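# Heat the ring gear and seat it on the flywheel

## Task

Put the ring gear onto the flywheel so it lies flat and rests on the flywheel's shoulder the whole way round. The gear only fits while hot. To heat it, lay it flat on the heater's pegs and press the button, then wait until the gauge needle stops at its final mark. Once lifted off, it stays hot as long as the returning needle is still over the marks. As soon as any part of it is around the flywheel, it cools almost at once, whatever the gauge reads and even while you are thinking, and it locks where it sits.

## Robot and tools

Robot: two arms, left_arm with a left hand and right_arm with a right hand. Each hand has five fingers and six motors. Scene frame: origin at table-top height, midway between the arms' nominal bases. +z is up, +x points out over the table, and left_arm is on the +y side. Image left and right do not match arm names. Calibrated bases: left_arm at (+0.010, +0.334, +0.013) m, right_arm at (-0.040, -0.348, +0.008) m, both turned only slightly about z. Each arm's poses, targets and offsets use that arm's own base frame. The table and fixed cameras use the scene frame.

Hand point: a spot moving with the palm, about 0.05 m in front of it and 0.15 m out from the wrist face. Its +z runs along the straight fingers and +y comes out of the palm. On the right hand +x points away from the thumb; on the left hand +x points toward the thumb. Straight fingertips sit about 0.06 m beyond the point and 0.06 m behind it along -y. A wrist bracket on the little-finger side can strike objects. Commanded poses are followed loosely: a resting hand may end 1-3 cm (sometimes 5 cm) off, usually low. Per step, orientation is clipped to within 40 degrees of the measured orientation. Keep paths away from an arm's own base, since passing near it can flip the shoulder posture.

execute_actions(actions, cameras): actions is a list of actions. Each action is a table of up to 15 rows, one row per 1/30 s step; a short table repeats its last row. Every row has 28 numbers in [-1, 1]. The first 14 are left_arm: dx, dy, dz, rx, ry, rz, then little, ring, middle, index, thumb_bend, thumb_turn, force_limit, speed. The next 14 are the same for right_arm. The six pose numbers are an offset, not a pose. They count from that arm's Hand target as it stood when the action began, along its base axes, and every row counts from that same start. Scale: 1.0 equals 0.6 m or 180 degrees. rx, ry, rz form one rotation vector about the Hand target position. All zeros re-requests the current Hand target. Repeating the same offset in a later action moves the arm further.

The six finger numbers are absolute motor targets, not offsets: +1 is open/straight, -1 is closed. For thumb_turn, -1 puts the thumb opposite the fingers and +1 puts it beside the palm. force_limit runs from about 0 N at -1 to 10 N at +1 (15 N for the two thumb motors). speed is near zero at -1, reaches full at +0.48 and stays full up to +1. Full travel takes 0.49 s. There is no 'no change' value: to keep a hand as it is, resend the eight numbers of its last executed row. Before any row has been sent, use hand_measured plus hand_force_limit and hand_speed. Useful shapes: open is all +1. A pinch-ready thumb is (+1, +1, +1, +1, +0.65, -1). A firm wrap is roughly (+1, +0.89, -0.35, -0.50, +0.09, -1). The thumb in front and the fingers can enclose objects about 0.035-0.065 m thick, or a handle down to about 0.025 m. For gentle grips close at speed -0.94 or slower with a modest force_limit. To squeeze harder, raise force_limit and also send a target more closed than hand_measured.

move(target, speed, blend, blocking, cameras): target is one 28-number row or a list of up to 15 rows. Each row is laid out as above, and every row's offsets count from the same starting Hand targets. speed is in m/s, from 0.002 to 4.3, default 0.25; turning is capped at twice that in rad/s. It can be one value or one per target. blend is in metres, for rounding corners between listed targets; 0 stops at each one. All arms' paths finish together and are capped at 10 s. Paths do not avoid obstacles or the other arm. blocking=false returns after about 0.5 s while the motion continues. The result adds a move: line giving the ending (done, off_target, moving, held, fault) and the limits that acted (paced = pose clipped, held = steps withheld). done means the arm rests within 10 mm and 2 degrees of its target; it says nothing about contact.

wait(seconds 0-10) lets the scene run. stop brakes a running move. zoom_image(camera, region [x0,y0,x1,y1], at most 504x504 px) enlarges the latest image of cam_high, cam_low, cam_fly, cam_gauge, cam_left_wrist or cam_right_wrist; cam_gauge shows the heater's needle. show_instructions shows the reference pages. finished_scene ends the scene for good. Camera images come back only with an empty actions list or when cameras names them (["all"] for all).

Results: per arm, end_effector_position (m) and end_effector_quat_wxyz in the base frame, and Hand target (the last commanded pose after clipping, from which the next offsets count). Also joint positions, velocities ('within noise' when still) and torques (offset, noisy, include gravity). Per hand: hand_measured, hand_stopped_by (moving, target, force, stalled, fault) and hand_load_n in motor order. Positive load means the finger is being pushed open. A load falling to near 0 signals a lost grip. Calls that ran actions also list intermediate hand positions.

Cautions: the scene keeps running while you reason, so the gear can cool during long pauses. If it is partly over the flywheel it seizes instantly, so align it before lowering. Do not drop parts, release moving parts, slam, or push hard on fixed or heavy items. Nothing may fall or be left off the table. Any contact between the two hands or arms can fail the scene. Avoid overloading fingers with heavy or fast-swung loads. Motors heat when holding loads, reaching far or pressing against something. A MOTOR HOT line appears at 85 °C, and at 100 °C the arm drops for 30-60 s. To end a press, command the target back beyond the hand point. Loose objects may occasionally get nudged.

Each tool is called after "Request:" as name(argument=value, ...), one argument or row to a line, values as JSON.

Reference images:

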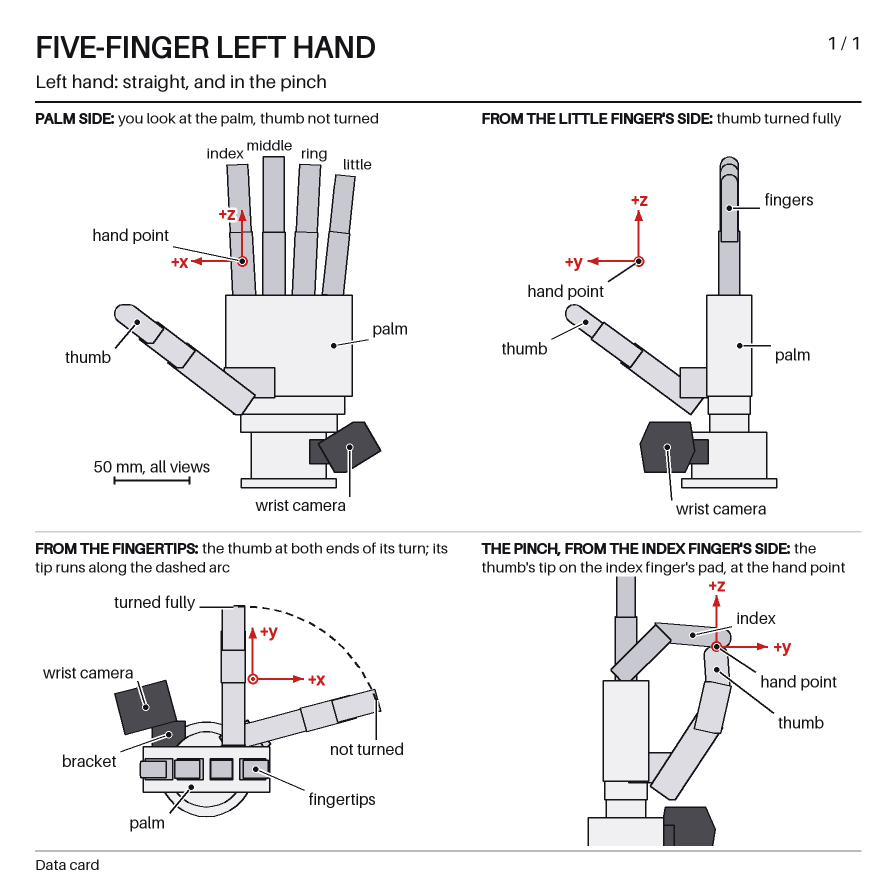

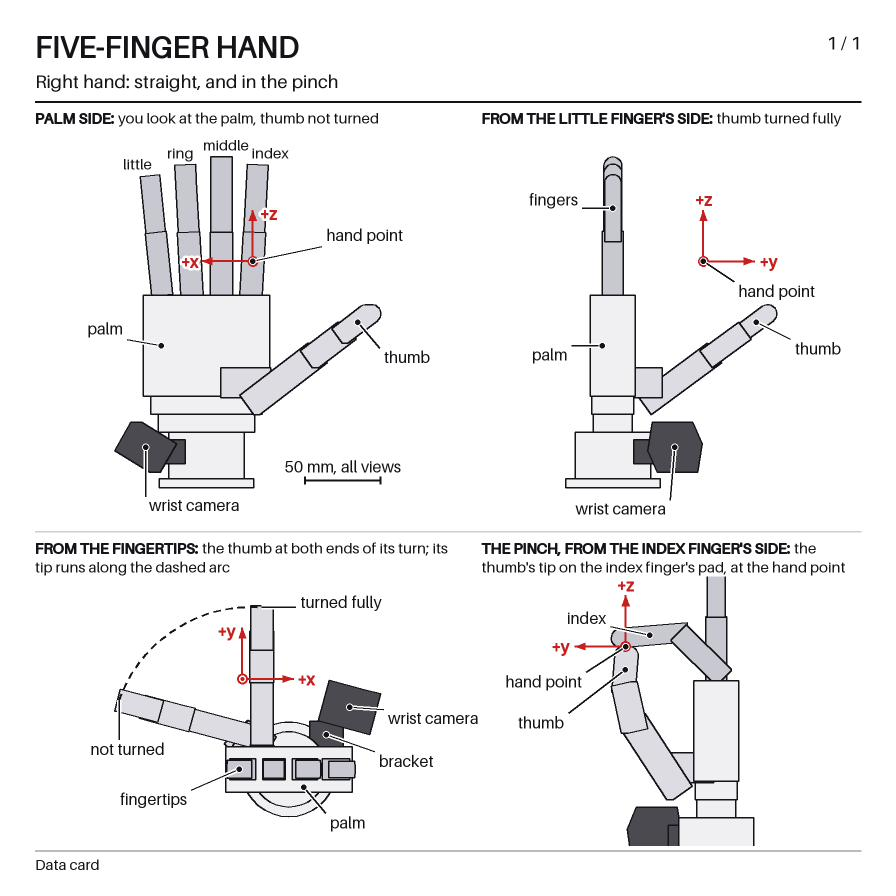

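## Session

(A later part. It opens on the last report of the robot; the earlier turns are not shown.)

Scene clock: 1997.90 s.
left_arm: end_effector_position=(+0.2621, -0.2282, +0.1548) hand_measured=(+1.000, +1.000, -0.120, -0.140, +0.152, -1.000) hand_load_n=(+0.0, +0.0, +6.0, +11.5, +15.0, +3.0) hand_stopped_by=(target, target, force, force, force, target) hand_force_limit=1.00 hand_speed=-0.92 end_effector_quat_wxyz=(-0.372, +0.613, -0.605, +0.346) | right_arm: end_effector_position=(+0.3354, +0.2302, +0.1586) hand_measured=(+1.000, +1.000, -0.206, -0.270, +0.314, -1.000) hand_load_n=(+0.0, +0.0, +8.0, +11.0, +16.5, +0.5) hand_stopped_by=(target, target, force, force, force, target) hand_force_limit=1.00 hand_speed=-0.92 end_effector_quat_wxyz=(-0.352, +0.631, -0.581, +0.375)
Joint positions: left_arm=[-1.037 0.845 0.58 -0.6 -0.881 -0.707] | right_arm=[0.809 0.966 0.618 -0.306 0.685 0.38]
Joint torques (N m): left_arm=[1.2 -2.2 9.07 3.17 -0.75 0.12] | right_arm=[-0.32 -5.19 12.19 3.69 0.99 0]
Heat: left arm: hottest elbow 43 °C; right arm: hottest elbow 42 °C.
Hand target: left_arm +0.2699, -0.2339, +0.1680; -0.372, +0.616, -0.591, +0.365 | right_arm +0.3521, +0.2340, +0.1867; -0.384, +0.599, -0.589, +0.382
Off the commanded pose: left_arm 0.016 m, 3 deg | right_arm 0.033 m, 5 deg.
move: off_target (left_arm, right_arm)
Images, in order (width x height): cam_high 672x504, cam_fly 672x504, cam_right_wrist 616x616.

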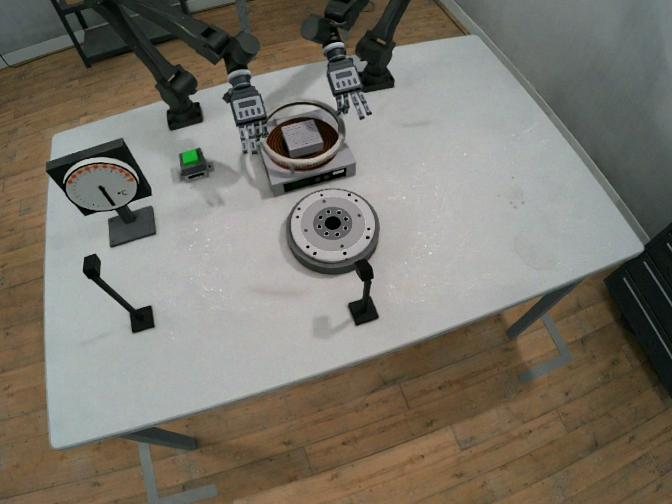

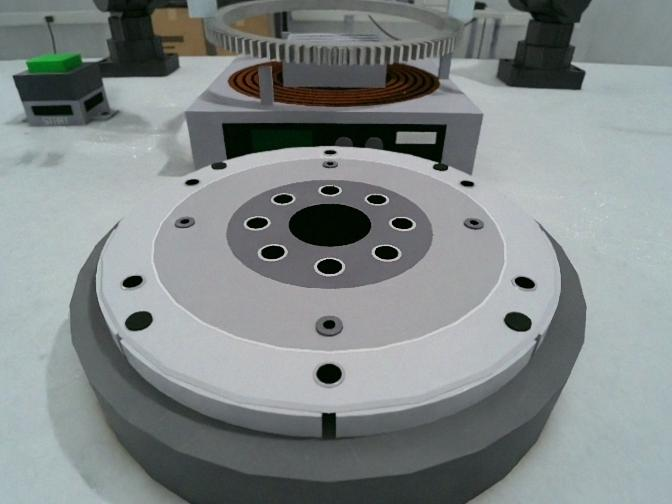

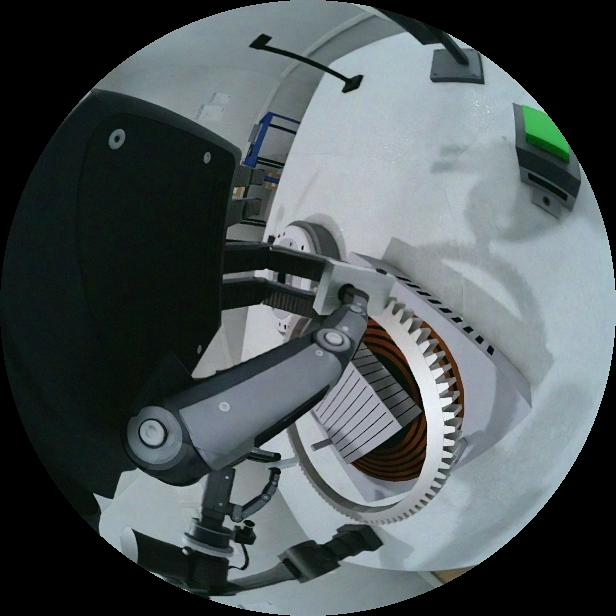

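Request:
move(
  target=[-0.01,0.006,-0.0467,0,0,0,1,1,-0.6,-0.7,-0.2,-1,1.0,-0.92,-0.02,-0.005,-0.065,0,0,0,1,1,-0.6,-0.7,-0.2,-1,1.0,-0.92],
  speed=0.03,
  cameras=["cam_fly","cam_high","cam_right_wrist","cam_left_wrist"],
)

Request:
zoom_image(
  camera="cam_high",
  region=[230, 80, 380, 200],
)

Request:
zoom_image(
  camera="cam_fly",
  region=[130, 0, 530, 160],
)

Scene clock: 2012.13 s.
left_arm: end_effector_position=(+0.2631, -0.2276, +0.1388) hand_measured=(+1.000, +1.000, -0.120, -0.140, +0.152, -1.000) hand_load_n=(+0.0, +0.0, +8.0, +11.0, +18.0, +5.0) hand_stopped_by=(target, target, force, force, force, target) hand_force_limit=1.00 hand_speed=-0.92 end_effector_quat_wxyz=(-0.371, +0.617, -0.595, +0.358) | right_arm: end_effector_position=(+0.3348, +0.2290, +0.1407) hand_measured=(+1.000, +1.000, -0.206, -0.270, +0.316, -1.000) hand_load_n=(+0.0, +0.0, +7.0, +8.0, +17.5, +0.0) hand_stopped_by=(target, target, force, force, force, target) hand_force_limit=1.00 hand_speed=-0.92 end_effector_quat_wxyz=(-0.372, +0.614, -0.585, +0.377)
Joint positions: left_arm=[-1.037 0.849 0.525 -0.515 -0.889 -0.713] | right_arm=[0.813 0.97 0.543 -0.181 0.697 0.388]
Joint torques (N m): left_arm=[0.21 -1.61 7.72 2.58 -0.77 0.03] | right_arm=[2.02 -3.43 9.84 3.02 1.23 0.05]
Heat: left arm: hottest elbow 41 °C; right arm: hottest elbow 43 °C.
Hand target: left_arm +0.2639, -0.2302, +0.1400; -0.372, +0.616, -0.591, +0.365 | right_arm +0.3402, +0.2309, +0.1477; -0.384, +0.599, -0.589, +0.382
Off the commanded pose: left_arm 0.003 m, 1 deg | right_arm 0.009 m, 2 deg.
move: done
Images, in order (width x height): cam_high 672x504, cam_fly 672x504, cam_left_wrist 616x616, cam_right_wrist 616x616.

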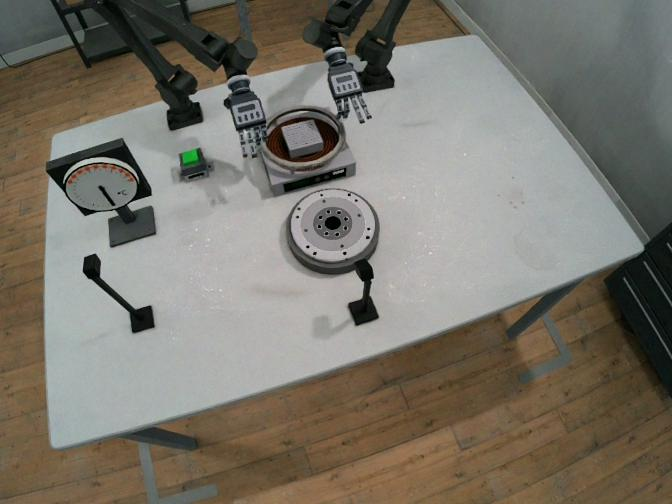

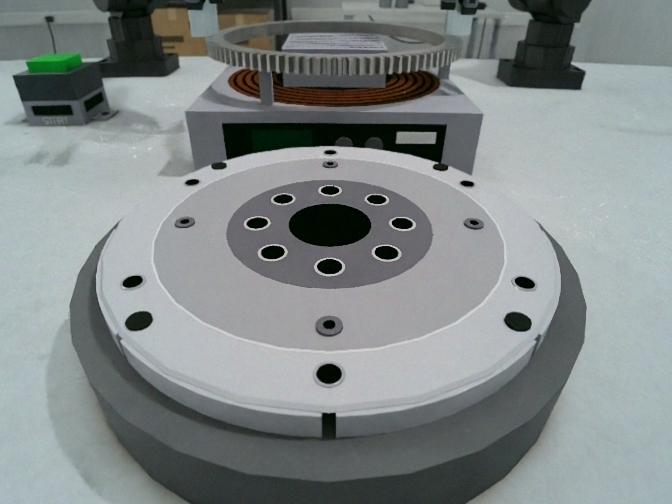

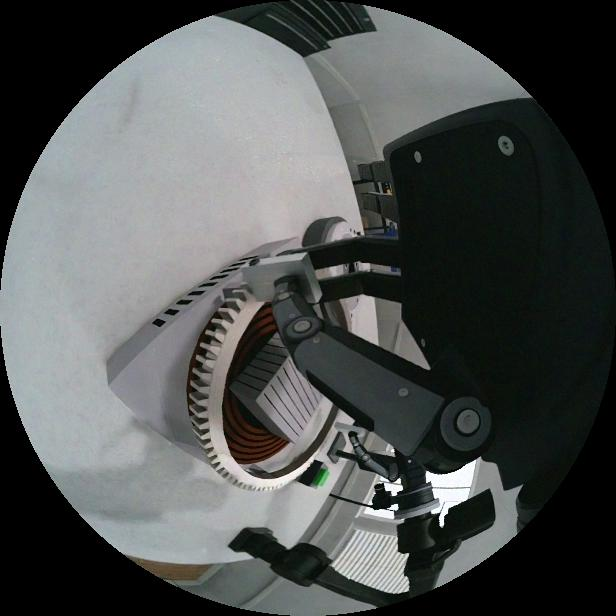

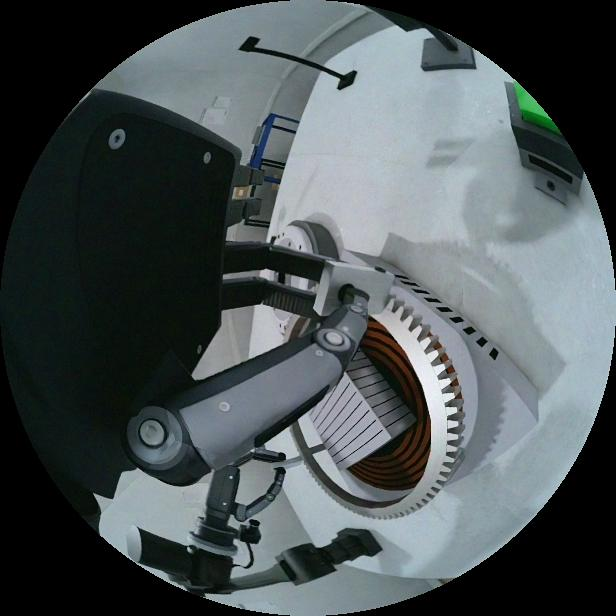

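Scaled by 3.360.

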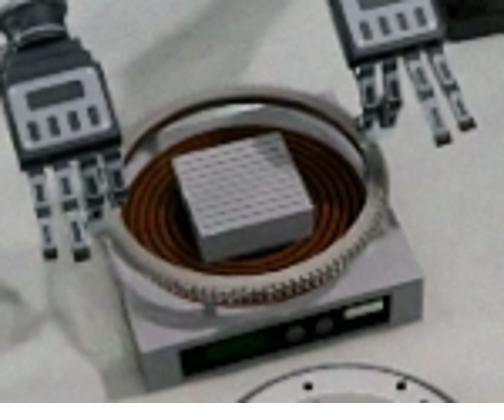

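Scaled by 1.260.

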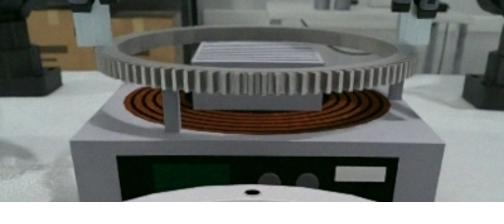

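Request:
move(
  target=[0,0,-0.0167,0,0,0,1,1,-0.6,-0.7,-0.2,-1,1.0,-0.92,-0.005,0,-0.025,0,0,0,1,1,-0.6,-0.7,-0.2,-1,1.0,-0.92],
  speed=0.03,
  cameras=["cam_fly","cam_left_wrist"],
)

Request:
zoom_image(
  camera="cam_fly",
  region=[130, 0, 530, 160],
)

Request:
zoom_image(
  camera="cam_left_wrist",
  region=[160, 240, 380, 500],
)

Scene clock: 2025.00 s.
left_arm: end_effector_position=(+0.2658, -0.2278, +0.1385) hand_measured=(+1.000, +1.000, -0.120, -0.140, +0.152, -1.000) hand_load_n=(+0.0, +0.0, +8.0, +10.5, +15.5, +3.5) hand_stopped_by=(target, target, force, force, force, target) hand_force_limit=1.00 hand_speed=-0.92 end_effector_quat_wxyz=(-0.374, +0.618, -0.586, +0.366) | right_arm: end_effector_position=(+0.3371, +0.2289, +0.1401) hand_measured=(+1.000, +1.000, -0.206, -0.270, +0.316, -1.000) hand_load_n=(+0.0, +0.0, +8.0, +8.5, +16.5, -1.0) hand_stopped_by=(target, target, force, force, force, target) hand_force_limit=1.00 hand_speed=-0.92 end_effector_quat_wxyz=(-0.384, +0.602, -0.586, +0.383)
Joint positions: left_arm=[-1.037 0.849 0.513 -0.482 -0.902 -0.713] | right_arm=[0.816 0.971 0.522 -0.126 0.714 0.388]
Joint torques (N m): left_arm=[0.15 -0.44 6.95 2.62 -0.26 0.02] | right_arm=[2.32 -2.02 8.81 2.63 0.74 0.11]
Heat: left arm: hottest elbow 41 °C; right arm: hottest elbow 41 °C.
Hand target: left_arm +0.2639, -0.2302, +0.1300; -0.372, +0.616, -0.591, +0.365 | right_arm +0.3371, +0.2309, +0.1325; -0.384, +0.600, -0.589, +0.382
Off the commanded pose: left_arm 0.009 m, 1 deg | right_arm 0.008 m, 1 deg.
move: done
Images, in order (width x height): cam_fly 672x504, cam_left_wrist 616x616.

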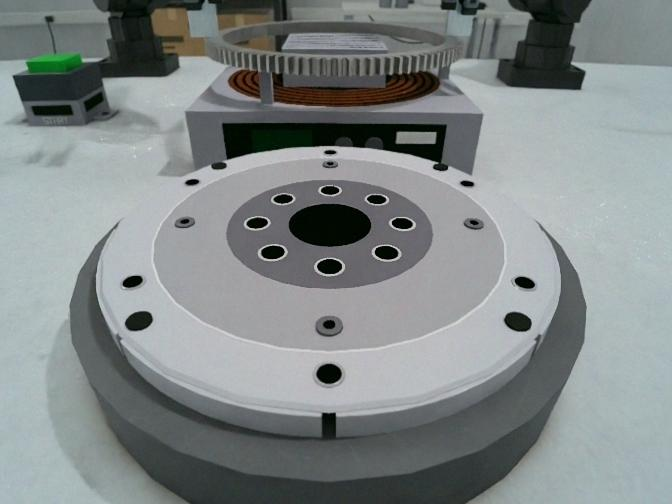

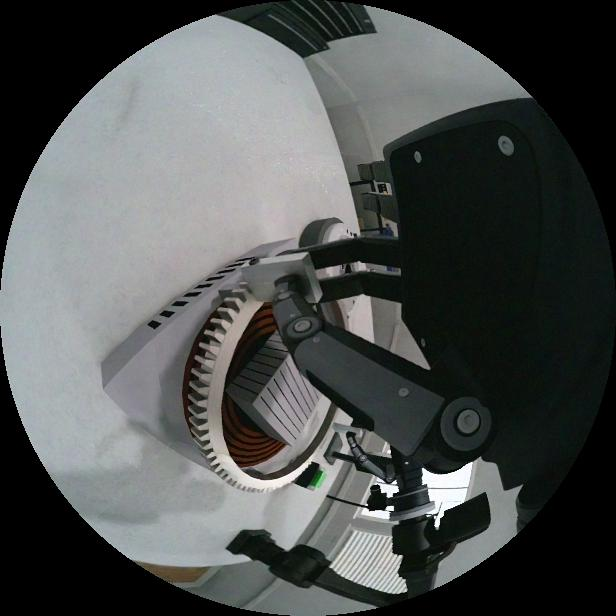

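Scaled by 1.260.

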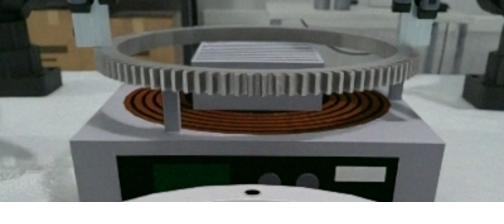

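Scaled by 1.938 from the camera's 616x616 image, which has a finer 880x880 frame.

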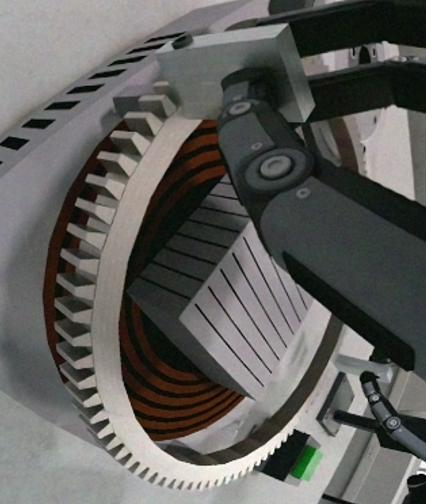

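Request:
zoom_image(
  camera="cam_fly",
  region=[60, 270, 340, 480],
)

Request:
zoom_image(
  camera="cam_fly",
  region=[60, 140, 200, 340],
)

Scaled by 1.800.

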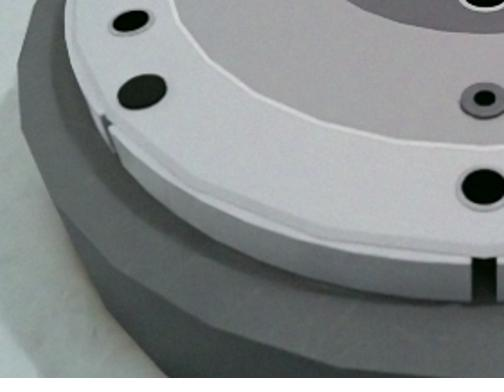

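Scaled by 2.520.

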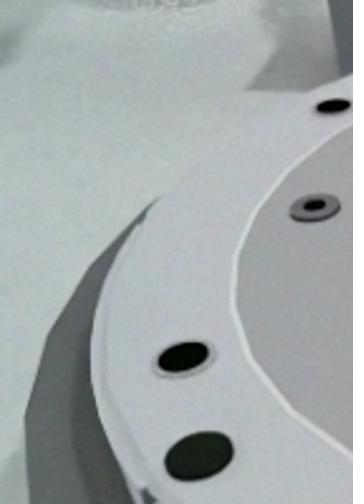

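Request:
move(
  target=[0.0167,-0.0017,0.1167,0,0,0,1,1,-0.6,-0.7,-0.2,-1,1.0,-0.92,0.03,0.0033,0.1375,0,0,0,1,1,-0.6,-0.7,-0.2,-1,1.0,-0.92],
  speed=0.05,
  cameras=["cam_fly"],
)

Scene clock: 2074.00 s.
left_arm: end_effector_position=(+0.2587, -0.2276, +0.1530) hand_measured=(+1.000, +1.000, -0.120, -0.140, +0.152, -1.000) hand_load_n=(+0.0, +0.0, +8.0, +11.5, +14.5, +4.5) hand_stopped_by=(target, target, force, force, force, target) hand_force_limit=1.00 hand_speed=-0.92 end_effector_quat_wxyz=(-0.363, +0.614, -0.613, +0.340) | right_arm: end_effector_position=(+0.3234, +0.2278, +0.1465) hand_measured=(+1.000, +1.000, -0.206, -0.270, +0.316, -1.000) hand_load_n=(+0.0, +0.0, +4.5, +13.0, +15.5, +3.5) hand_stopped_by=(target, target, force, force, force, target) hand_force_limit=1.00 hand_speed=-0.92 end_effector_quat_wxyz=(-0.341, +0.642, -0.584, +0.362)
Joint positions: left_arm=[-1.031 0.84 0.584 -0.622 -0.855 -0.708] | right_arm=[0.816 0.956 0.601 -0.343 0.666 0.403]
Joint torques (N m): left_arm=[2.08 -3.84 13.83 0.9 -1.36 0.35] | right_arm=[-0.79 -6.65 18.82 1.48 1.72 -0.27]
Heat: left arm: hottest elbow 38 °C; right arm: hottest elbow 39 °C.
Hand target: left_arm +0.2739, -0.2313, +0.2000; -0.372, +0.616, -0.591, +0.365 | right_arm +0.3551, +0.2329, +0.2150; -0.384, +0.600, -0.589, +0.382
Off the commanded pose: left_arm 0.050 m, 4 deg | right_arm 0.076 m, 7 deg.
move: off_target (left_arm, right_arm)
Images, in order (width x height): cam_fly 672x504.

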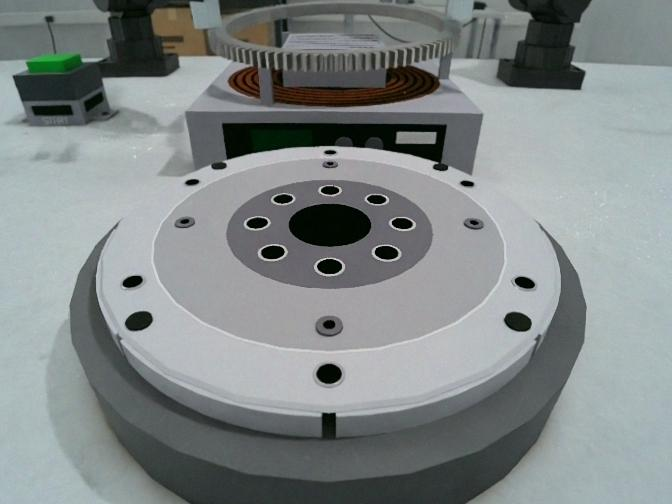

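Request:
move(
  target=[0.02,0,0.05,0,0,0,1,1,-0.6,-0.7,-0.2,-1,1.0,-0.92,0.04,0.0033,0.0633,0,0,0,1,1,-0.6,-0.7,-0.2,-1,1.0,-0.92],
  speed=0.05,
  cameras=["cam_fly"],
)

Scene clock: 2082.40 s.
left_arm: end_effector_position=(+0.2720, -0.2272, +0.1829) hand_measured=(+1.000, +1.000, -0.120, -0.140, +0.152, -1.000) hand_load_n=(-0.5, +0.0, +6.5, +12.0, +14.5, +4.5) hand_stopped_by=(target, target, force, force, force, target) hand_force_limit=1.00 hand_speed=-0.92 end_effector_quat_wxyz=(-0.365, +0.615, -0.611, +0.339) | right_arm: end_effector_position=(+0.3423, +0.2275, +0.1815) hand_measured=(+1.000, +1.000, -0.206, -0.270, +0.316, -1.000) hand_load_n=(+0.0, +0.0, +6.0, +11.0, +16.0, +2.0) hand_stopped_by=(target, target, force, force, force, target) hand_force_limit=1.00 hand_speed=-0.92 end_effector_quat_wxyz=(-0.339, +0.643, -0.584, +0.361)
Joint positions: left_arm=[-0.987 0.839 0.658 -0.666 -0.832 -0.662] | right_arm=[0.767 0.963 0.7 -0.417 0.627 0.364]
Joint torques (N m): left_arm=[1.73 -3.66 14.22 1.13 -1.06 0.34] | right_arm=[-0.67 -5.3 20.49 1.99 1.5 -0.2]
Heat: left arm: hottest elbow 40 °C; right arm: hottest elbow 42 °C.
Hand target: left_arm +0.2859, -0.2313, +0.2299; -0.372, +0.616, -0.591, +0.365 | right_arm +0.3791, +0.2348, +0.2530; -0.384, +0.599, -0.589, +0.382
Off the commanded pose: left_arm 0.049 m, 4 deg | right_arm 0.081 m, 8 deg.
move: off_target (left_arm, right_arm)
Images, in order (width x height): cam_fly 672x504.

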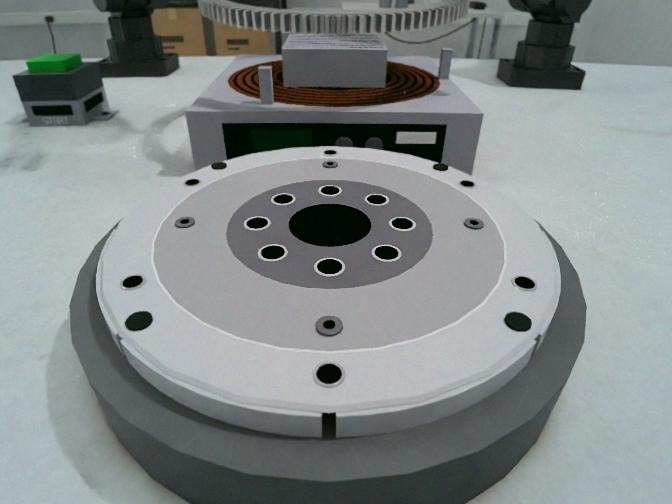

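Request:
move(
  target=[0.4767,0.0167,0.025,0,0,0,1,1,-0.6,-0.7,-0.2,-1,1.0,-0.92,0.4667,0.0067,0.045,0,0,0,1,1,-0.6,-0.7,-0.2,-1,1.0,-0.92],
  speed=0.1,
  cameras=["cam_fly","cam_high"],
)

Scene clock: 2092.87 s.
left_arm: end_effector_position=(+0.5354, -0.2123, +0.1852) hand_measured=(+1.000, +1.000, -0.120, -0.140, +0.152, -1.000) hand_load_n=(+0.0, -0.5, +6.5, +13.0, +16.0, +4.5) hand_stopped_by=(target, target, force, force, force, target) hand_force_limit=1.00 hand_speed=-0.92 end_effector_quat_wxyz=(-0.349, +0.628, -0.620, +0.316) | right_arm: end_effector_position=(+0.6078, +0.2371, +0.1856) hand_measured=(+1.000, +1.000, -0.206, -0.270, +0.316, -1.000) hand_load_n=(+0.0, +0.0, +9.0, +9.0, +17.0, +0.5) hand_stopped_by=(target, target, force, force, force, target) hand_force_limit=1.00 hand_speed=-0.92 end_effector_quat_wxyz=(-0.320, +0.651, -0.595, +0.346)
Joint positions: left_arm=[-0.438 1.415 1.079 -0.316 -0.405 -0.249] | right_arm=[0.414 1.603 1.29 -0.316 0.336 0.152]
Joint torques (N m): left_arm=[1.32 -10.34 15.02 3.49 -0.16 0.2] | right_arm=[-0.44 -15.44 21.76 2.78 0.65 0.02]
Heat: left arm: hottest elbow 42 °C; right arm: hottest elbow 43 °C.
Hand target: left_arm +0.5719, -0.2213, +0.2451; -0.372, +0.616, -0.591, +0.365 | right_arm +0.6592, +0.2387, +0.2802; -0.384, +0.599, -0.589, +0.382
Off the commanded pose: left_arm 0.071 m, 7 deg | right_arm 0.107 m, 10 deg.
move: off_target (left_arm, right_arm)
Images, in order (width x height): cam_high 672x504, cam_fly 672x504.

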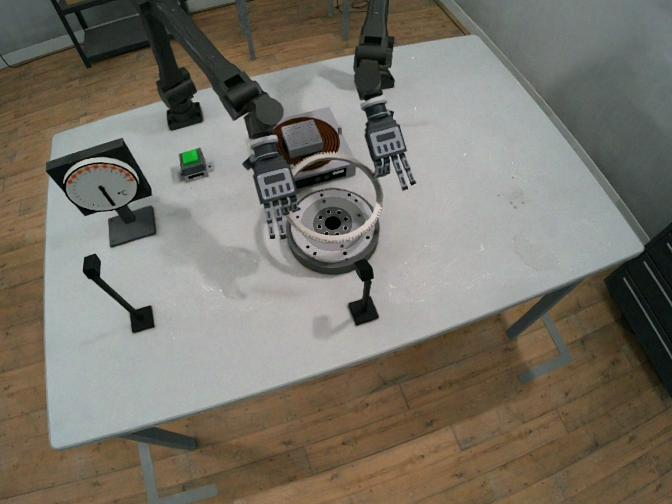

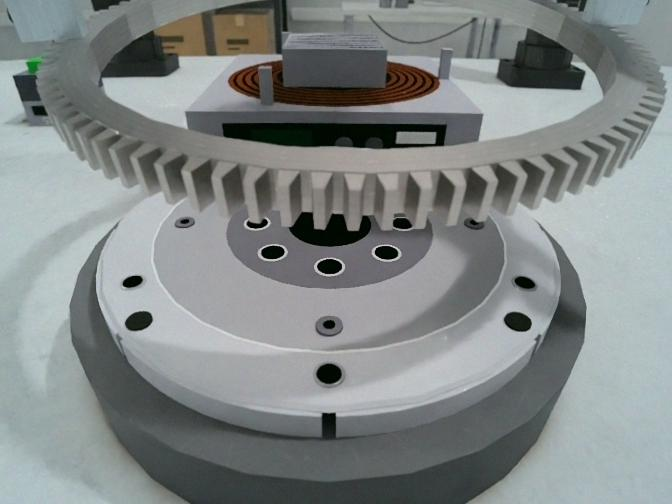

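Request:
move(
  target=[0.017,-0.0165,-0.075,0,0,0,1,1,-0.6,-0.7,-0.2,-1,1.0,-0.92,0.017,-0.0165,-0.075,0,0,0,1,1,-0.6,-0.7,-0.2,-1,1.0,-0.92],
  speed=0.06,
  cameras=["cam_fly"],
)

Scene clock: 2107.73 s.
left_arm: end_effector_position=(+0.5586, -0.2220, +0.1590) hand_measured=(+1.000, +1.000, -0.120, -0.140, +0.152, -1.000) hand_load_n=(+0.0, +0.0, +6.0, +12.0, +15.0, +4.0) hand_stopped_by=(target, target, force, force, force, target) hand_force_limit=1.00 hand_speed=-0.92 end_effector_quat_wxyz=(-0.354, +0.627, -0.613, +0.326) | right_arm: end_effector_position=(+0.6312, +0.2294, +0.1625) hand_measured=(+1.000, +1.000, -0.206, -0.270, +0.316, -1.000) hand_load_n=(+0.0, +0.0, +8.5, +8.0, +18.0, +0.5) hand_stopped_by=(target, target, force, force, force, target) hand_force_limit=1.00 hand_speed=-0.92 end_effector_quat_wxyz=(-0.326, +0.645, -0.595, +0.350)
Joint positions: left_arm=[-0.438 1.497 1.079 -0.207 -0.409 -0.248] | right_arm=[0.385 1.663 1.291 -0.234 0.317 0.137]
Joint torques (N m): left_arm=[0.56 -11.34 11.66 3.85 -0.28 0.12] | right_arm=[0.03 -17.08 16.44 4.08 0.45 0.03]
Heat: left arm: hottest elbow 44 °C; right arm: hottest elbow 49 °C.
Hand target: left_arm +0.5822, -0.2311, +0.2000; -0.372, +0.616, -0.591, +0.365 | right_arm +0.6693, +0.2290, +0.2351; -0.384, +0.599, -0.589, +0.382
Off the commanded pose: left_arm 0.048 m, 6 deg | right_arm 0.082 m, 9 deg.
move: off_target (left_arm, right_arm)
Images, in order (width x height): cam_fly 672x504.

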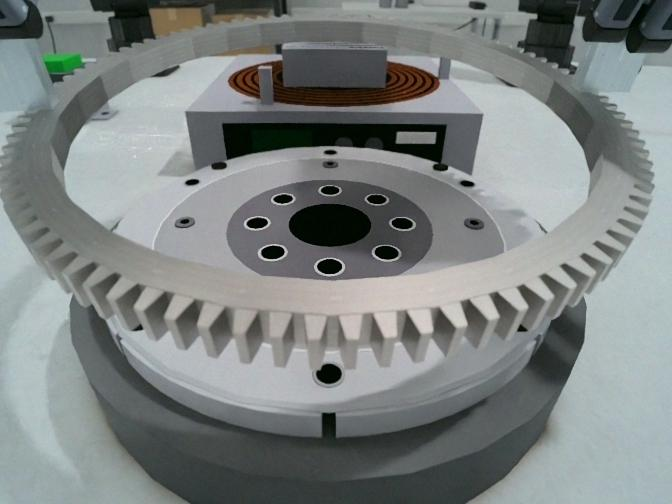

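Request:
move(
  target=[-0.0417,0.001,-0.0583,0,0,0,1,1,-0.6,-0.7,-0.2,-1,1.0,-0.92,-0.0417,0.001,-0.0617,0,0,0,1,1,-0.6,-0.7,-0.2,-1,1.0,-0.92],
  speed=0.06,
  cameras=["cam_fly"],
)

Scene clock: 2116.10 s.
left_arm: end_effector_position=(+0.5481, -0.2241, +0.1370) hand_measured=(+1.000, +1.000, -0.120, -0.140, +0.152, -1.000) hand_load_n=(+0.0, +0.0, +5.5, +14.5, +15.0, +6.0) hand_stopped_by=(target, target, force, force, force, target) hand_force_limit=1.00 hand_speed=-0.92 end_effector_quat_wxyz=(-0.360, +0.623, -0.609, +0.334) | right_arm: end_effector_position=(+0.6242, +0.2266, +0.1394) hand_measured=(+1.000, +1.000, -0.206, -0.270, +0.316, -1.000) hand_load_n=(+0.0, +0.0, +10.0, +7.5, +18.0, +0.0) hand_stopped_by=(target, target, force, force, force, target) hand_force_limit=1.00 hand_speed=-0.92 end_effector_quat_wxyz=(-0.335, +0.641, -0.592, +0.356)
Joint positions: left_arm=[-0.454 1.497 1.002 -0.109 -0.425 -0.25] | right_arm=[0.385 1.663 1.212 -0.132 0.319 0.135]
Joint torques (N m): left_arm=[0.09 -11.93 8.46 3.81 -0.35 0.02] | right_arm=[1.14 -17.67 12.25 4.25 1.01 0.15]
Heat: left arm: hottest elbow 44 °C; right arm: hottest elbow 49 °C.
Hand target: left_arm +0.5572, -0.2305, +0.1651; -0.372, +0.616, -0.591, +0.365 | right_arm +0.6443, +0.2297, +0.1981; -0.384, +0.600, -0.589, +0.382
Off the commanded pose: left_arm 0.030 m, 4 deg | right_arm 0.062 m, 8 deg.
move: off_target (left_arm, right_arm)
Images, in order (width x height): cam_fly 672x504.

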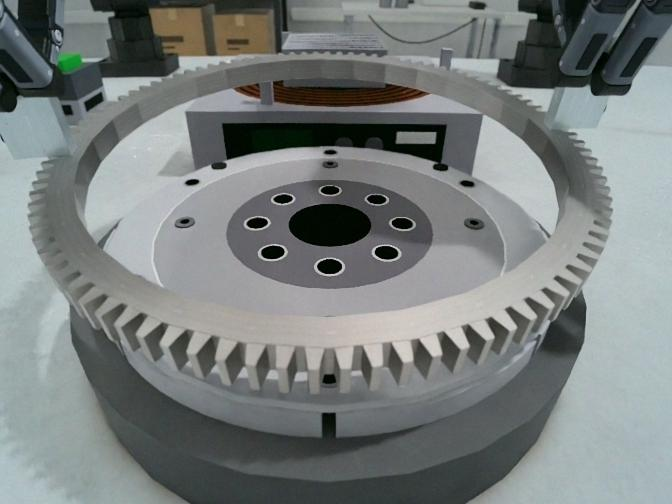

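Request:
move(
  target=[-0.022,0.0108,-0.0417,0,0,0,1,1,-0.6,-0.7,-0.2,-1,1.0,-0.92,-0.022,0.0108,-0.0433,0,0,0,1,1,-0.6,-0.7,-0.2,-1,1.0,-0.92],
  speed=0.06,
  cameras=["cam_fly"],
)

Scene clock: 2124.07 s.
left_arm: end_effector_position=(+0.5364, -0.2185, +0.1140) hand_measured=(+1.000, +1.000, -0.120, -0.140, +0.152, -1.000) hand_load_n=(+0.0, +0.0, +7.5, +13.0, +18.5, +5.5) hand_stopped_by=(target, target, force, force, force, target) hand_force_limit=1.00 hand_speed=-0.92 end_effector_quat_wxyz=(-0.361, +0.623, -0.607, +0.337) | right_arm: end_effector_position=(+0.6107, +0.2323, +0.1187) hand_measured=(+1.000, +1.000, -0.206, -0.270, +0.316, -1.000) hand_load_n=(+0.0, +0.0, +8.5, +6.0, +19.0, +0.0) hand_stopped_by=(target, target, force, force, force, target) hand_force_limit=1.00 hand_speed=-0.92 end_effector_quat_wxyz=(-0.337, +0.640, -0.590, +0.358)
Joint positions: left_arm=[-0.454 1.497 0.929 -0.03 -0.425 -0.252] | right_arm=[0.406 1.663 1.147 -0.061 0.337 0.142]
Joint torques (N m): left_arm=[0.21 -11.81 7.9 3.59 -0.34 0.03] | right_arm=[1.38 -17.49 11.64 4.18 1.05 0.18]
Heat: left arm: hottest elbow 44 °C; right arm: hottest elbow 48 °C.
Hand target: left_arm +0.5439, -0.2240, +0.1399; -0.372, +0.616, -0.591, +0.365 | right_arm +0.6311, +0.2360, +0.1721; -0.384, +0.599, -0.589, +0.382
Off the commanded pose: left_arm 0.028 m, 4 deg | right_arm 0.057 m, 8 deg.
move: off_target (left_arm, right_arm)
Images, in order (width x height): cam_fly 672x504.

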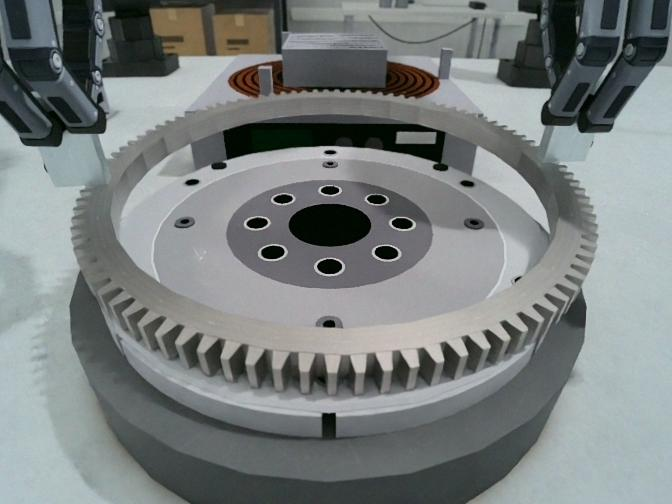

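Request:
move(
  target=[0.02,-0.0033,0.003,0,0,0,1,1,-0.6,-0.7,-0.2,-1,1.0,-0.92,0.02,-0.0033,0.003,0,0,0,1,1,-0.6,-0.7,-0.2,-1,1.0,-0.92],
  speed=0.06,
  cameras=["cam_fly"],
)

Scene clock: 2132.20 s.
left_arm: end_effector_position=(+0.5364, -0.2186, +0.1140) hand_measured=(+1.000, +1.000, -0.120, -0.140, +0.152, -1.000) hand_load_n=(+0.0, +0.0, +7.5, +13.0, +19.0, +5.5) hand_stopped_by=(target, target, force, force, force, target) hand_force_limit=1.00 hand_speed=-0.92 end_effector_quat_wxyz=(-0.361, +0.623, -0.607, +0.337) | right_arm: end_effector_position=(+0.6107, +0.2323, +0.1187) hand_measured=(+1.000, +1.000, -0.206, -0.270, +0.316, -1.000) hand_load_n=(+0.0, -0.5, +8.5, +6.5, +19.0, +0.0) hand_stopped_by=(target, target, force, force, force, target) hand_force_limit=1.00 hand_speed=-0.92 end_effector_quat_wxyz=(-0.338, +0.640, -0.590, +0.358)
Joint positions: left_arm=[-0.454 1.497 0.929 -0.03 -0.424 -0.252] | right_arm=[0.406 1.663 1.147 -0.061 0.336 0.142]
Joint torques (N m): left_arm=[0.79 -10.17 10.3 3.38 -0.11 0.08] | right_arm=[0.09 -16.03 14.23 3.86 0.62 0.1]
Heat: left arm: hottest elbow 43 °C; right arm: hottest elbow 46 °C.
Hand target: left_arm +0.5559, -0.2260, +0.1417; -0.372, +0.616, -0.591, +0.365 | right_arm +0.6431, +0.2341, +0.1739; -0.384, +0.599, -0.589, +0.382
Off the commanded pose: left_arm 0.035 m, 4 deg | right_arm 0.064 m, 8 deg.
move: off_target (left_arm, right_arm)
Images, in order (width x height): cam_fly 672x504.

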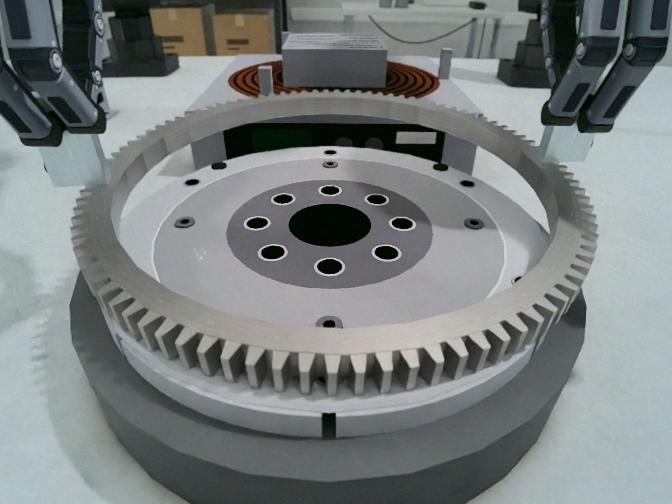

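Request:
move(
  target=[0.02,0,0.003,0,0,0,1,1,-0.6,-0.7,-0.2,-1,1.0,-0.92,0.02,0,0.003,0,0,0,1,1,-0.6,-0.7,-0.2,-1,1.0,-0.92],
  speed=0.06,
  cameras=["cam_fly"],
)

Scene clock: 2139.87 s.
left_arm: end_effector_position=(+0.5365, -0.2178, +0.1047) hand_measured=(+1.000, +1.000, -0.120, -0.140, +0.152, -1.000) hand_load_n=(+0.0, +0.0, +10.5, +13.0, +25.0, +6.5) hand_stopped_by=(target, target, force, force, force, target) hand_force_limit=1.00 hand_speed=-0.92 end_effector_quat_wxyz=(-0.356, +0.624, -0.612, +0.331) | right_arm: end_effector_position=(+0.6102, +0.2332, +0.1109) hand_measured=(+1.000, +1.000, -0.206, -0.270, +0.316, -1.000) hand_load_n=(+0.0, +0.0, +9.5, +5.0, +18.0, +0.0) hand_stopped_by=(target, target, force, force, force, target) hand_force_limit=1.00 hand_speed=-0.92 end_effector_quat_wxyz=(-0.334, +0.644, -0.590, +0.354)
Joint positions: left_arm=[-0.45 1.513 0.929 -0.03 -0.416 -0.252] | right_arm=[0.406 1.675 1.147 -0.061 0.331 0.141]
Joint torques (N m): left_arm=[1.38 -9.99 12.4 3.11 -0.1 0.15] | right_arm=[-0.44 -15.03 16.92 3.37 0.56 0.04]
Heat: left arm: hottest elbow 44 °C; right arm: hottest elbow 45 °C.
Hand target: left_arm +0.5679, -0.2260, +0.1436; -0.372, +0.616, -0.591, +0.365 | right_arm +0.6551, +0.2341, +0.1757; -0.384, +0.599, -0.589, +0.382
Off the commanded pose: left_arm 0.051 m, 5 deg | right_arm 0.079 m, 8 deg.
move: off_target (left_arm, right_arm)
Images, in order (width x height): cam_fly 672x504.

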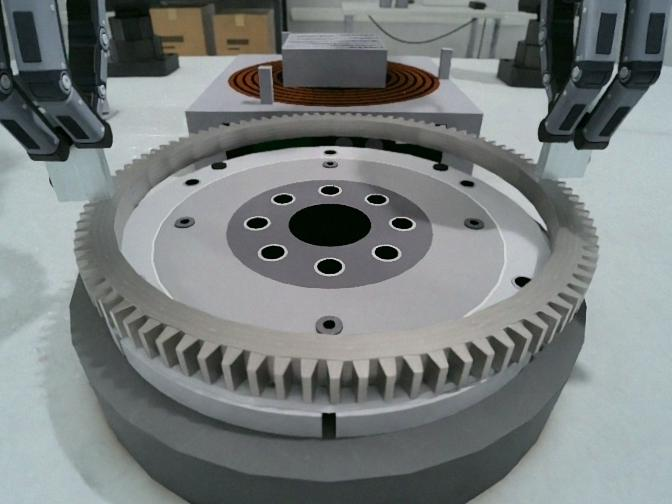

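Request:
move(
  target=[0.01,0,0.04,0,0,0,1,1,-0.6,-0.7,-0.2,-1,1.0,-0.92,0.01,0,0.04,0,0,0,1,1,-0.6,-0.7,-0.2,-1,1.0,-0.92],
  speed=0.06,
  cameras=["cam_fly"],
)

Scene clock: 2146.50 s.
left_arm: end_effector_position=(+0.5412, -0.2177, +0.1127) hand_measured=(+1.000, +1.000, -0.120, -0.140, +0.152, -1.000) hand_load_n=(+0.0, +0.0, +10.0, +12.0, +22.0, +5.5) hand_stopped_by=(target, target, force, force, force, target) hand_force_limit=1.00 hand_speed=-0.92 end_effector_quat_wxyz=(-0.354, +0.625, -0.615, +0.327) | right_arm: end_effector_position=(+0.6104, +0.2325, +0.1138) hand_measured=(+1.000, +1.000, -0.206, -0.270, +0.316, -1.000) hand_load_n=(+0.0, +0.0, +9.5, +7.0, +16.5, +1.0) hand_stopped_by=(target, target, force, force, force, target) hand_force_limit=1.00 hand_speed=-0.92 end_effector_quat_wxyz=(-0.326, +0.648, -0.593, +0.349)
Joint positions: left_arm=[-0.444 1.513 0.961 -0.072 -0.41 -0.248] | right_arm=[0.403 1.675 1.168 -0.103 0.326 0.143]
Joint torques (N m): left_arm=[1.26 -11.69 13.7 2.15 -0.16 0.14] | right_arm=[-0.79 -16.62 19.1 2.45 0.63 0.04]
Heat: left arm: hottest elbow 45 °C; right arm: hottest elbow 45 °C.
Hand target: left_arm +0.5739, -0.2261, +0.1676; -0.372, +0.616, -0.591, +0.365 | right_arm +0.6611, +0.2341, +0.1996; -0.384, +0.600, -0.589, +0.382
Off the commanded pose: left_arm 0.064 m, 6 deg | right_arm 0.100 m, 9 deg.
move: off_target (left_arm, right_arm)
Images, in order (width x height): cam_fly 672x504.

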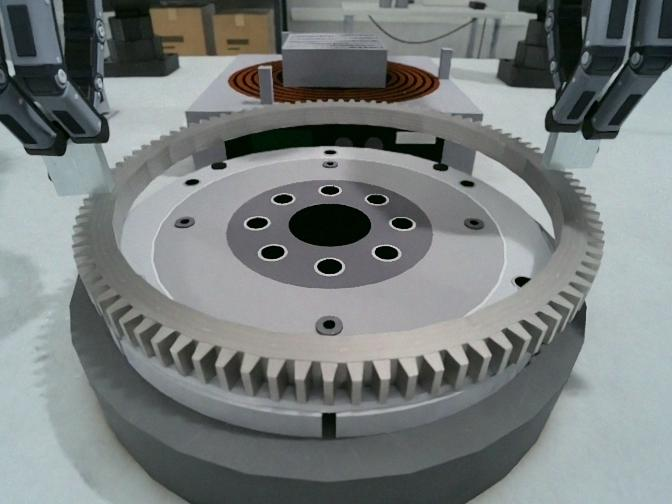

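Request:
move(
  target=[0.01,-0.003,0.1167,0,0,0,1,1,-0.6,-0.7,-0.2,-1,1.0,-0.92,0.015,0,0.1167,0,0,0,1,1,-0.6,-0.7,-0.2,-1,1.0,-0.92],
  speed=0.08,
)

Scene clock: 2171.10 s.
left_arm: end_effector_position=(+0.5506, -0.2197, +0.1622) hand_measured=(+1.000, +1.000, -0.120, -0.140, +0.152, -1.000) hand_load_n=(+0.0, +0.0, +8.0, +13.5, +15.0, +4.5) hand_stopped_by=(target, target, force, force, force, target) hand_force_limit=1.00 hand_speed=-0.92 end_effector_quat_wxyz=(-0.349, +0.627, -0.622, +0.313) | right_arm: end_effector_position=(+0.6217, +0.2315, +0.1589) hand_measured=(+1.000, +1.000, -0.206, -0.270, +0.316, -1.000) hand_load_n=(+0.0, +0.0, +10.0, +9.0, +15.5, +0.5) hand_stopped_by=(target, target, force, force, force, target) hand_force_limit=1.00 hand_speed=-0.92 end_effector_quat_wxyz=(-0.311, +0.654, -0.599, +0.341)
Joint positions: left_arm=[-0.44 1.482 1.089 -0.264 -0.407 -0.245] | right_arm=[0.394 1.66 1.299 -0.288 0.322 0.146]
Joint torques (N m): left_arm=[1.03 -13.63 14.84 2.21 -0.21 0.12] | right_arm=[-0.09 -18.73 20.83 2.73 0.63 -0.02]
Heat: left arm: hottest elbow 45 °C; right arm: hottest elbow 50 °C.
Hand target: left_arm +0.5799, -0.2278, +0.2377; -0.372, +0.616, -0.591, +0.365 | right_arm +0.6700, +0.2342, +0.2699; -0.384, +0.600, -0.589, +0.382
Off the commanded pose: left_arm 0.081 m, 8 deg | right_arm 0.121 m, 11 deg.
move: off_target (left_arm, right_arm)

Request:
move(
  target=[
    [-0.0367,0,-0.075,0,0,0,1,1,-0.6,-0.7,-0.2,-1,1.0,-0.92,-0.0467,0,-0.0867,0,0,0,1,1,-0.6,-0.7,-0.2,-1,1.0,-0.92],
    [-0.043,-0.003,-0.1783,0,0,0,1,1,-0.6,-0.7,-0.2,-1,1.0,-0.92,-0.0477,-0.003,-0.1883,0,0,0,1,1,-0.6,-0.7,-0.2,-1,1.0,-0.92],
  ],
  speed=0.1,
  blend=[0.01,0],
  cameras=["cam_fly"],
)

Scene clock: 2188.03 s.
left_arm: end_effector_position=(+0.5456, -0.2217, +0.1107) hand_measured=(+1.000, +1.000, -0.120, -0.140, +0.152, -1.000) hand_load_n=(+0.0, +0.5, +9.5, +14.5, +20.0, +6.5) hand_stopped_by=(target, target, force, force, force, target) hand_force_limit=1.00 hand_speed=-0.92 end_effector_quat_wxyz=(-0.364, +0.622, -0.605, +0.339) | right_arm: end_effector_position=(+0.6219, +0.2302, +0.1141) hand_measured=(+1.000, +1.000, -0.206, -0.270, +0.316, -1.000) hand_load_n=(+0.0, +0.0, +11.0, +5.5, +18.0, -0.5) hand_stopped_by=(target, target, force, force, force, target) hand_force_limit=1.00 hand_speed=-0.92 end_effector_quat_wxyz=(-0.346, +0.632, -0.592, +0.362)
Joint positions: left_arm=[-0.453 1.525 0.945 -0.008 -0.428 -0.249] | right_arm=[0.394 1.688 1.152 -0.02 0.331 0.143]
Joint torques (N m): left_arm=[0.09 -11.05 8.09 3.73 -0.25 0] | right_arm=[1.32 -16.44 11.52 4.01 0.78 0.09]
Heat: left arm: hottest elbow 45 °C; right arm: hottest elbow 49 °C.
Hand target: left_arm +0.5541, -0.2296, +0.1306; -0.372, +0.616, -0.591, +0.365 | right_arm +0.6415, +0.2323, +0.1566; -0.384, +0.600, -0.589, +0.382
Off the commanded pose: left_arm 0.023 m, 4 deg | right_arm 0.047 m, 6 deg.
move: off_target (left_arm, right_arm)
Images, in order (width x height): cam_fly 672x504.

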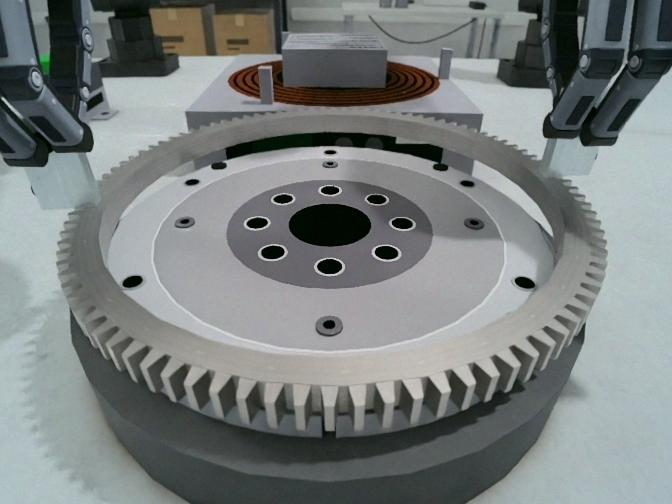

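Request:
move(
  target=[0,0,-0.03,0,0,0,1,1,-0.6,-0.7,-0.2,-1,1.0,-0.92,0,0,-0.03,0,0,0,1,1,-0.6,-0.7,-0.2,-1,1.0,-0.92],
  speed=0.1,
  cameras=["cam_fly"],
)

Request:
zoom_image(
  camera="cam_fly",
  region=[40, 80, 340, 300],
)

Request:
zoom_image(
  camera="cam_fly",
  region=[330, 80, 630, 300],
)

Request:
zoom_image(
  camera="cam_fly",
  region=[130, 290, 530, 490],
)

Scene clock: 2203.57 s.
left_arm: end_effector_position=(+0.5484, -0.2221, +0.1051) hand_measured=(+1.000, +1.000, -0.120, -0.140, +0.152, -1.000) hand_load_n=(+0.0, +0.0, +9.5, +13.0, +20.0, +5.5) hand_stopped_by=(target, target, force, force, force, target) hand_force_limit=1.00 hand_speed=-0.92 end_effector_quat_wxyz=(-0.369, +0.621, -0.598, +0.348) | right_arm: end_effector_position=(+0.6243, +0.2307, +0.1127) hand_measured=(+1.000, +1.000, -0.206, -0.270, +0.316, -1.000) hand_load_n=(+0.0, +0.0, +9.5, +5.0, +19.0, -0.5) hand_stopped_by=(target, target, force, force, force, target) hand_force_limit=1.00 hand_speed=-0.92 end_effector_quat_wxyz=(-0.355, +0.627, -0.588, +0.368)
Joint positions: left_arm=[-0.453 1.538 0.927 0.045 -0.432 -0.249] | right_arm=[0.394 1.691 1.136 0.026 0.332 0.14]
Joint torques (N m): left_arm=[-0.09 -9.82 7.61 3.67 -0.07 0.01] | right_arm=[1.55 -14.68 10.92 4.03 0.74 0.12]
Heat: left arm: hottest elbow 44 °C; right arm: hottest elbow 47 °C.
Hand target: left_arm +0.5541, -0.2296, +0.1127; -0.372, +0.616, -0.591, +0.365 | right_arm +0.6415, +0.2322, +0.1389; -0.384, +0.599, -0.589, +0.382
Off the commanded pose: left_arm 0.012 m, 2 deg | right_arm 0.031 m, 5 deg.
move: off_target (left_arm, right_arm)
Images, in order (width x height): cam_fly 672x504.

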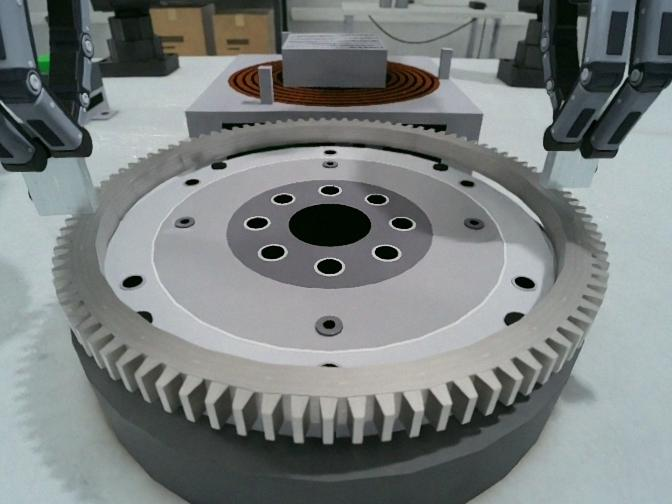

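Scaled by 1.680.

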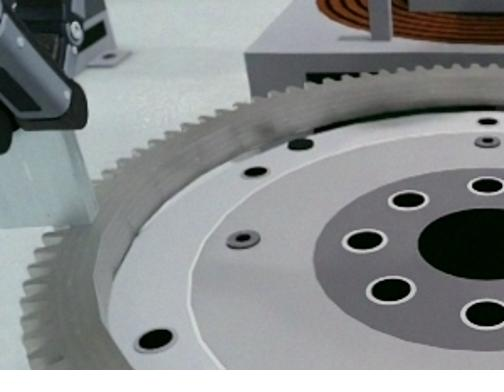

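Scaled by 1.680.

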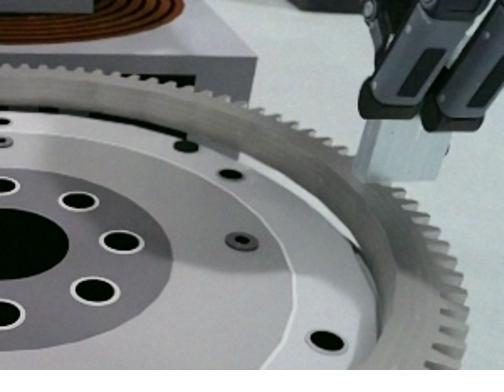

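Scaled by 1.260.

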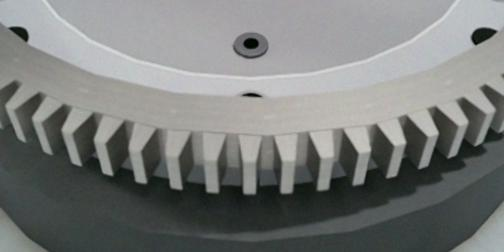

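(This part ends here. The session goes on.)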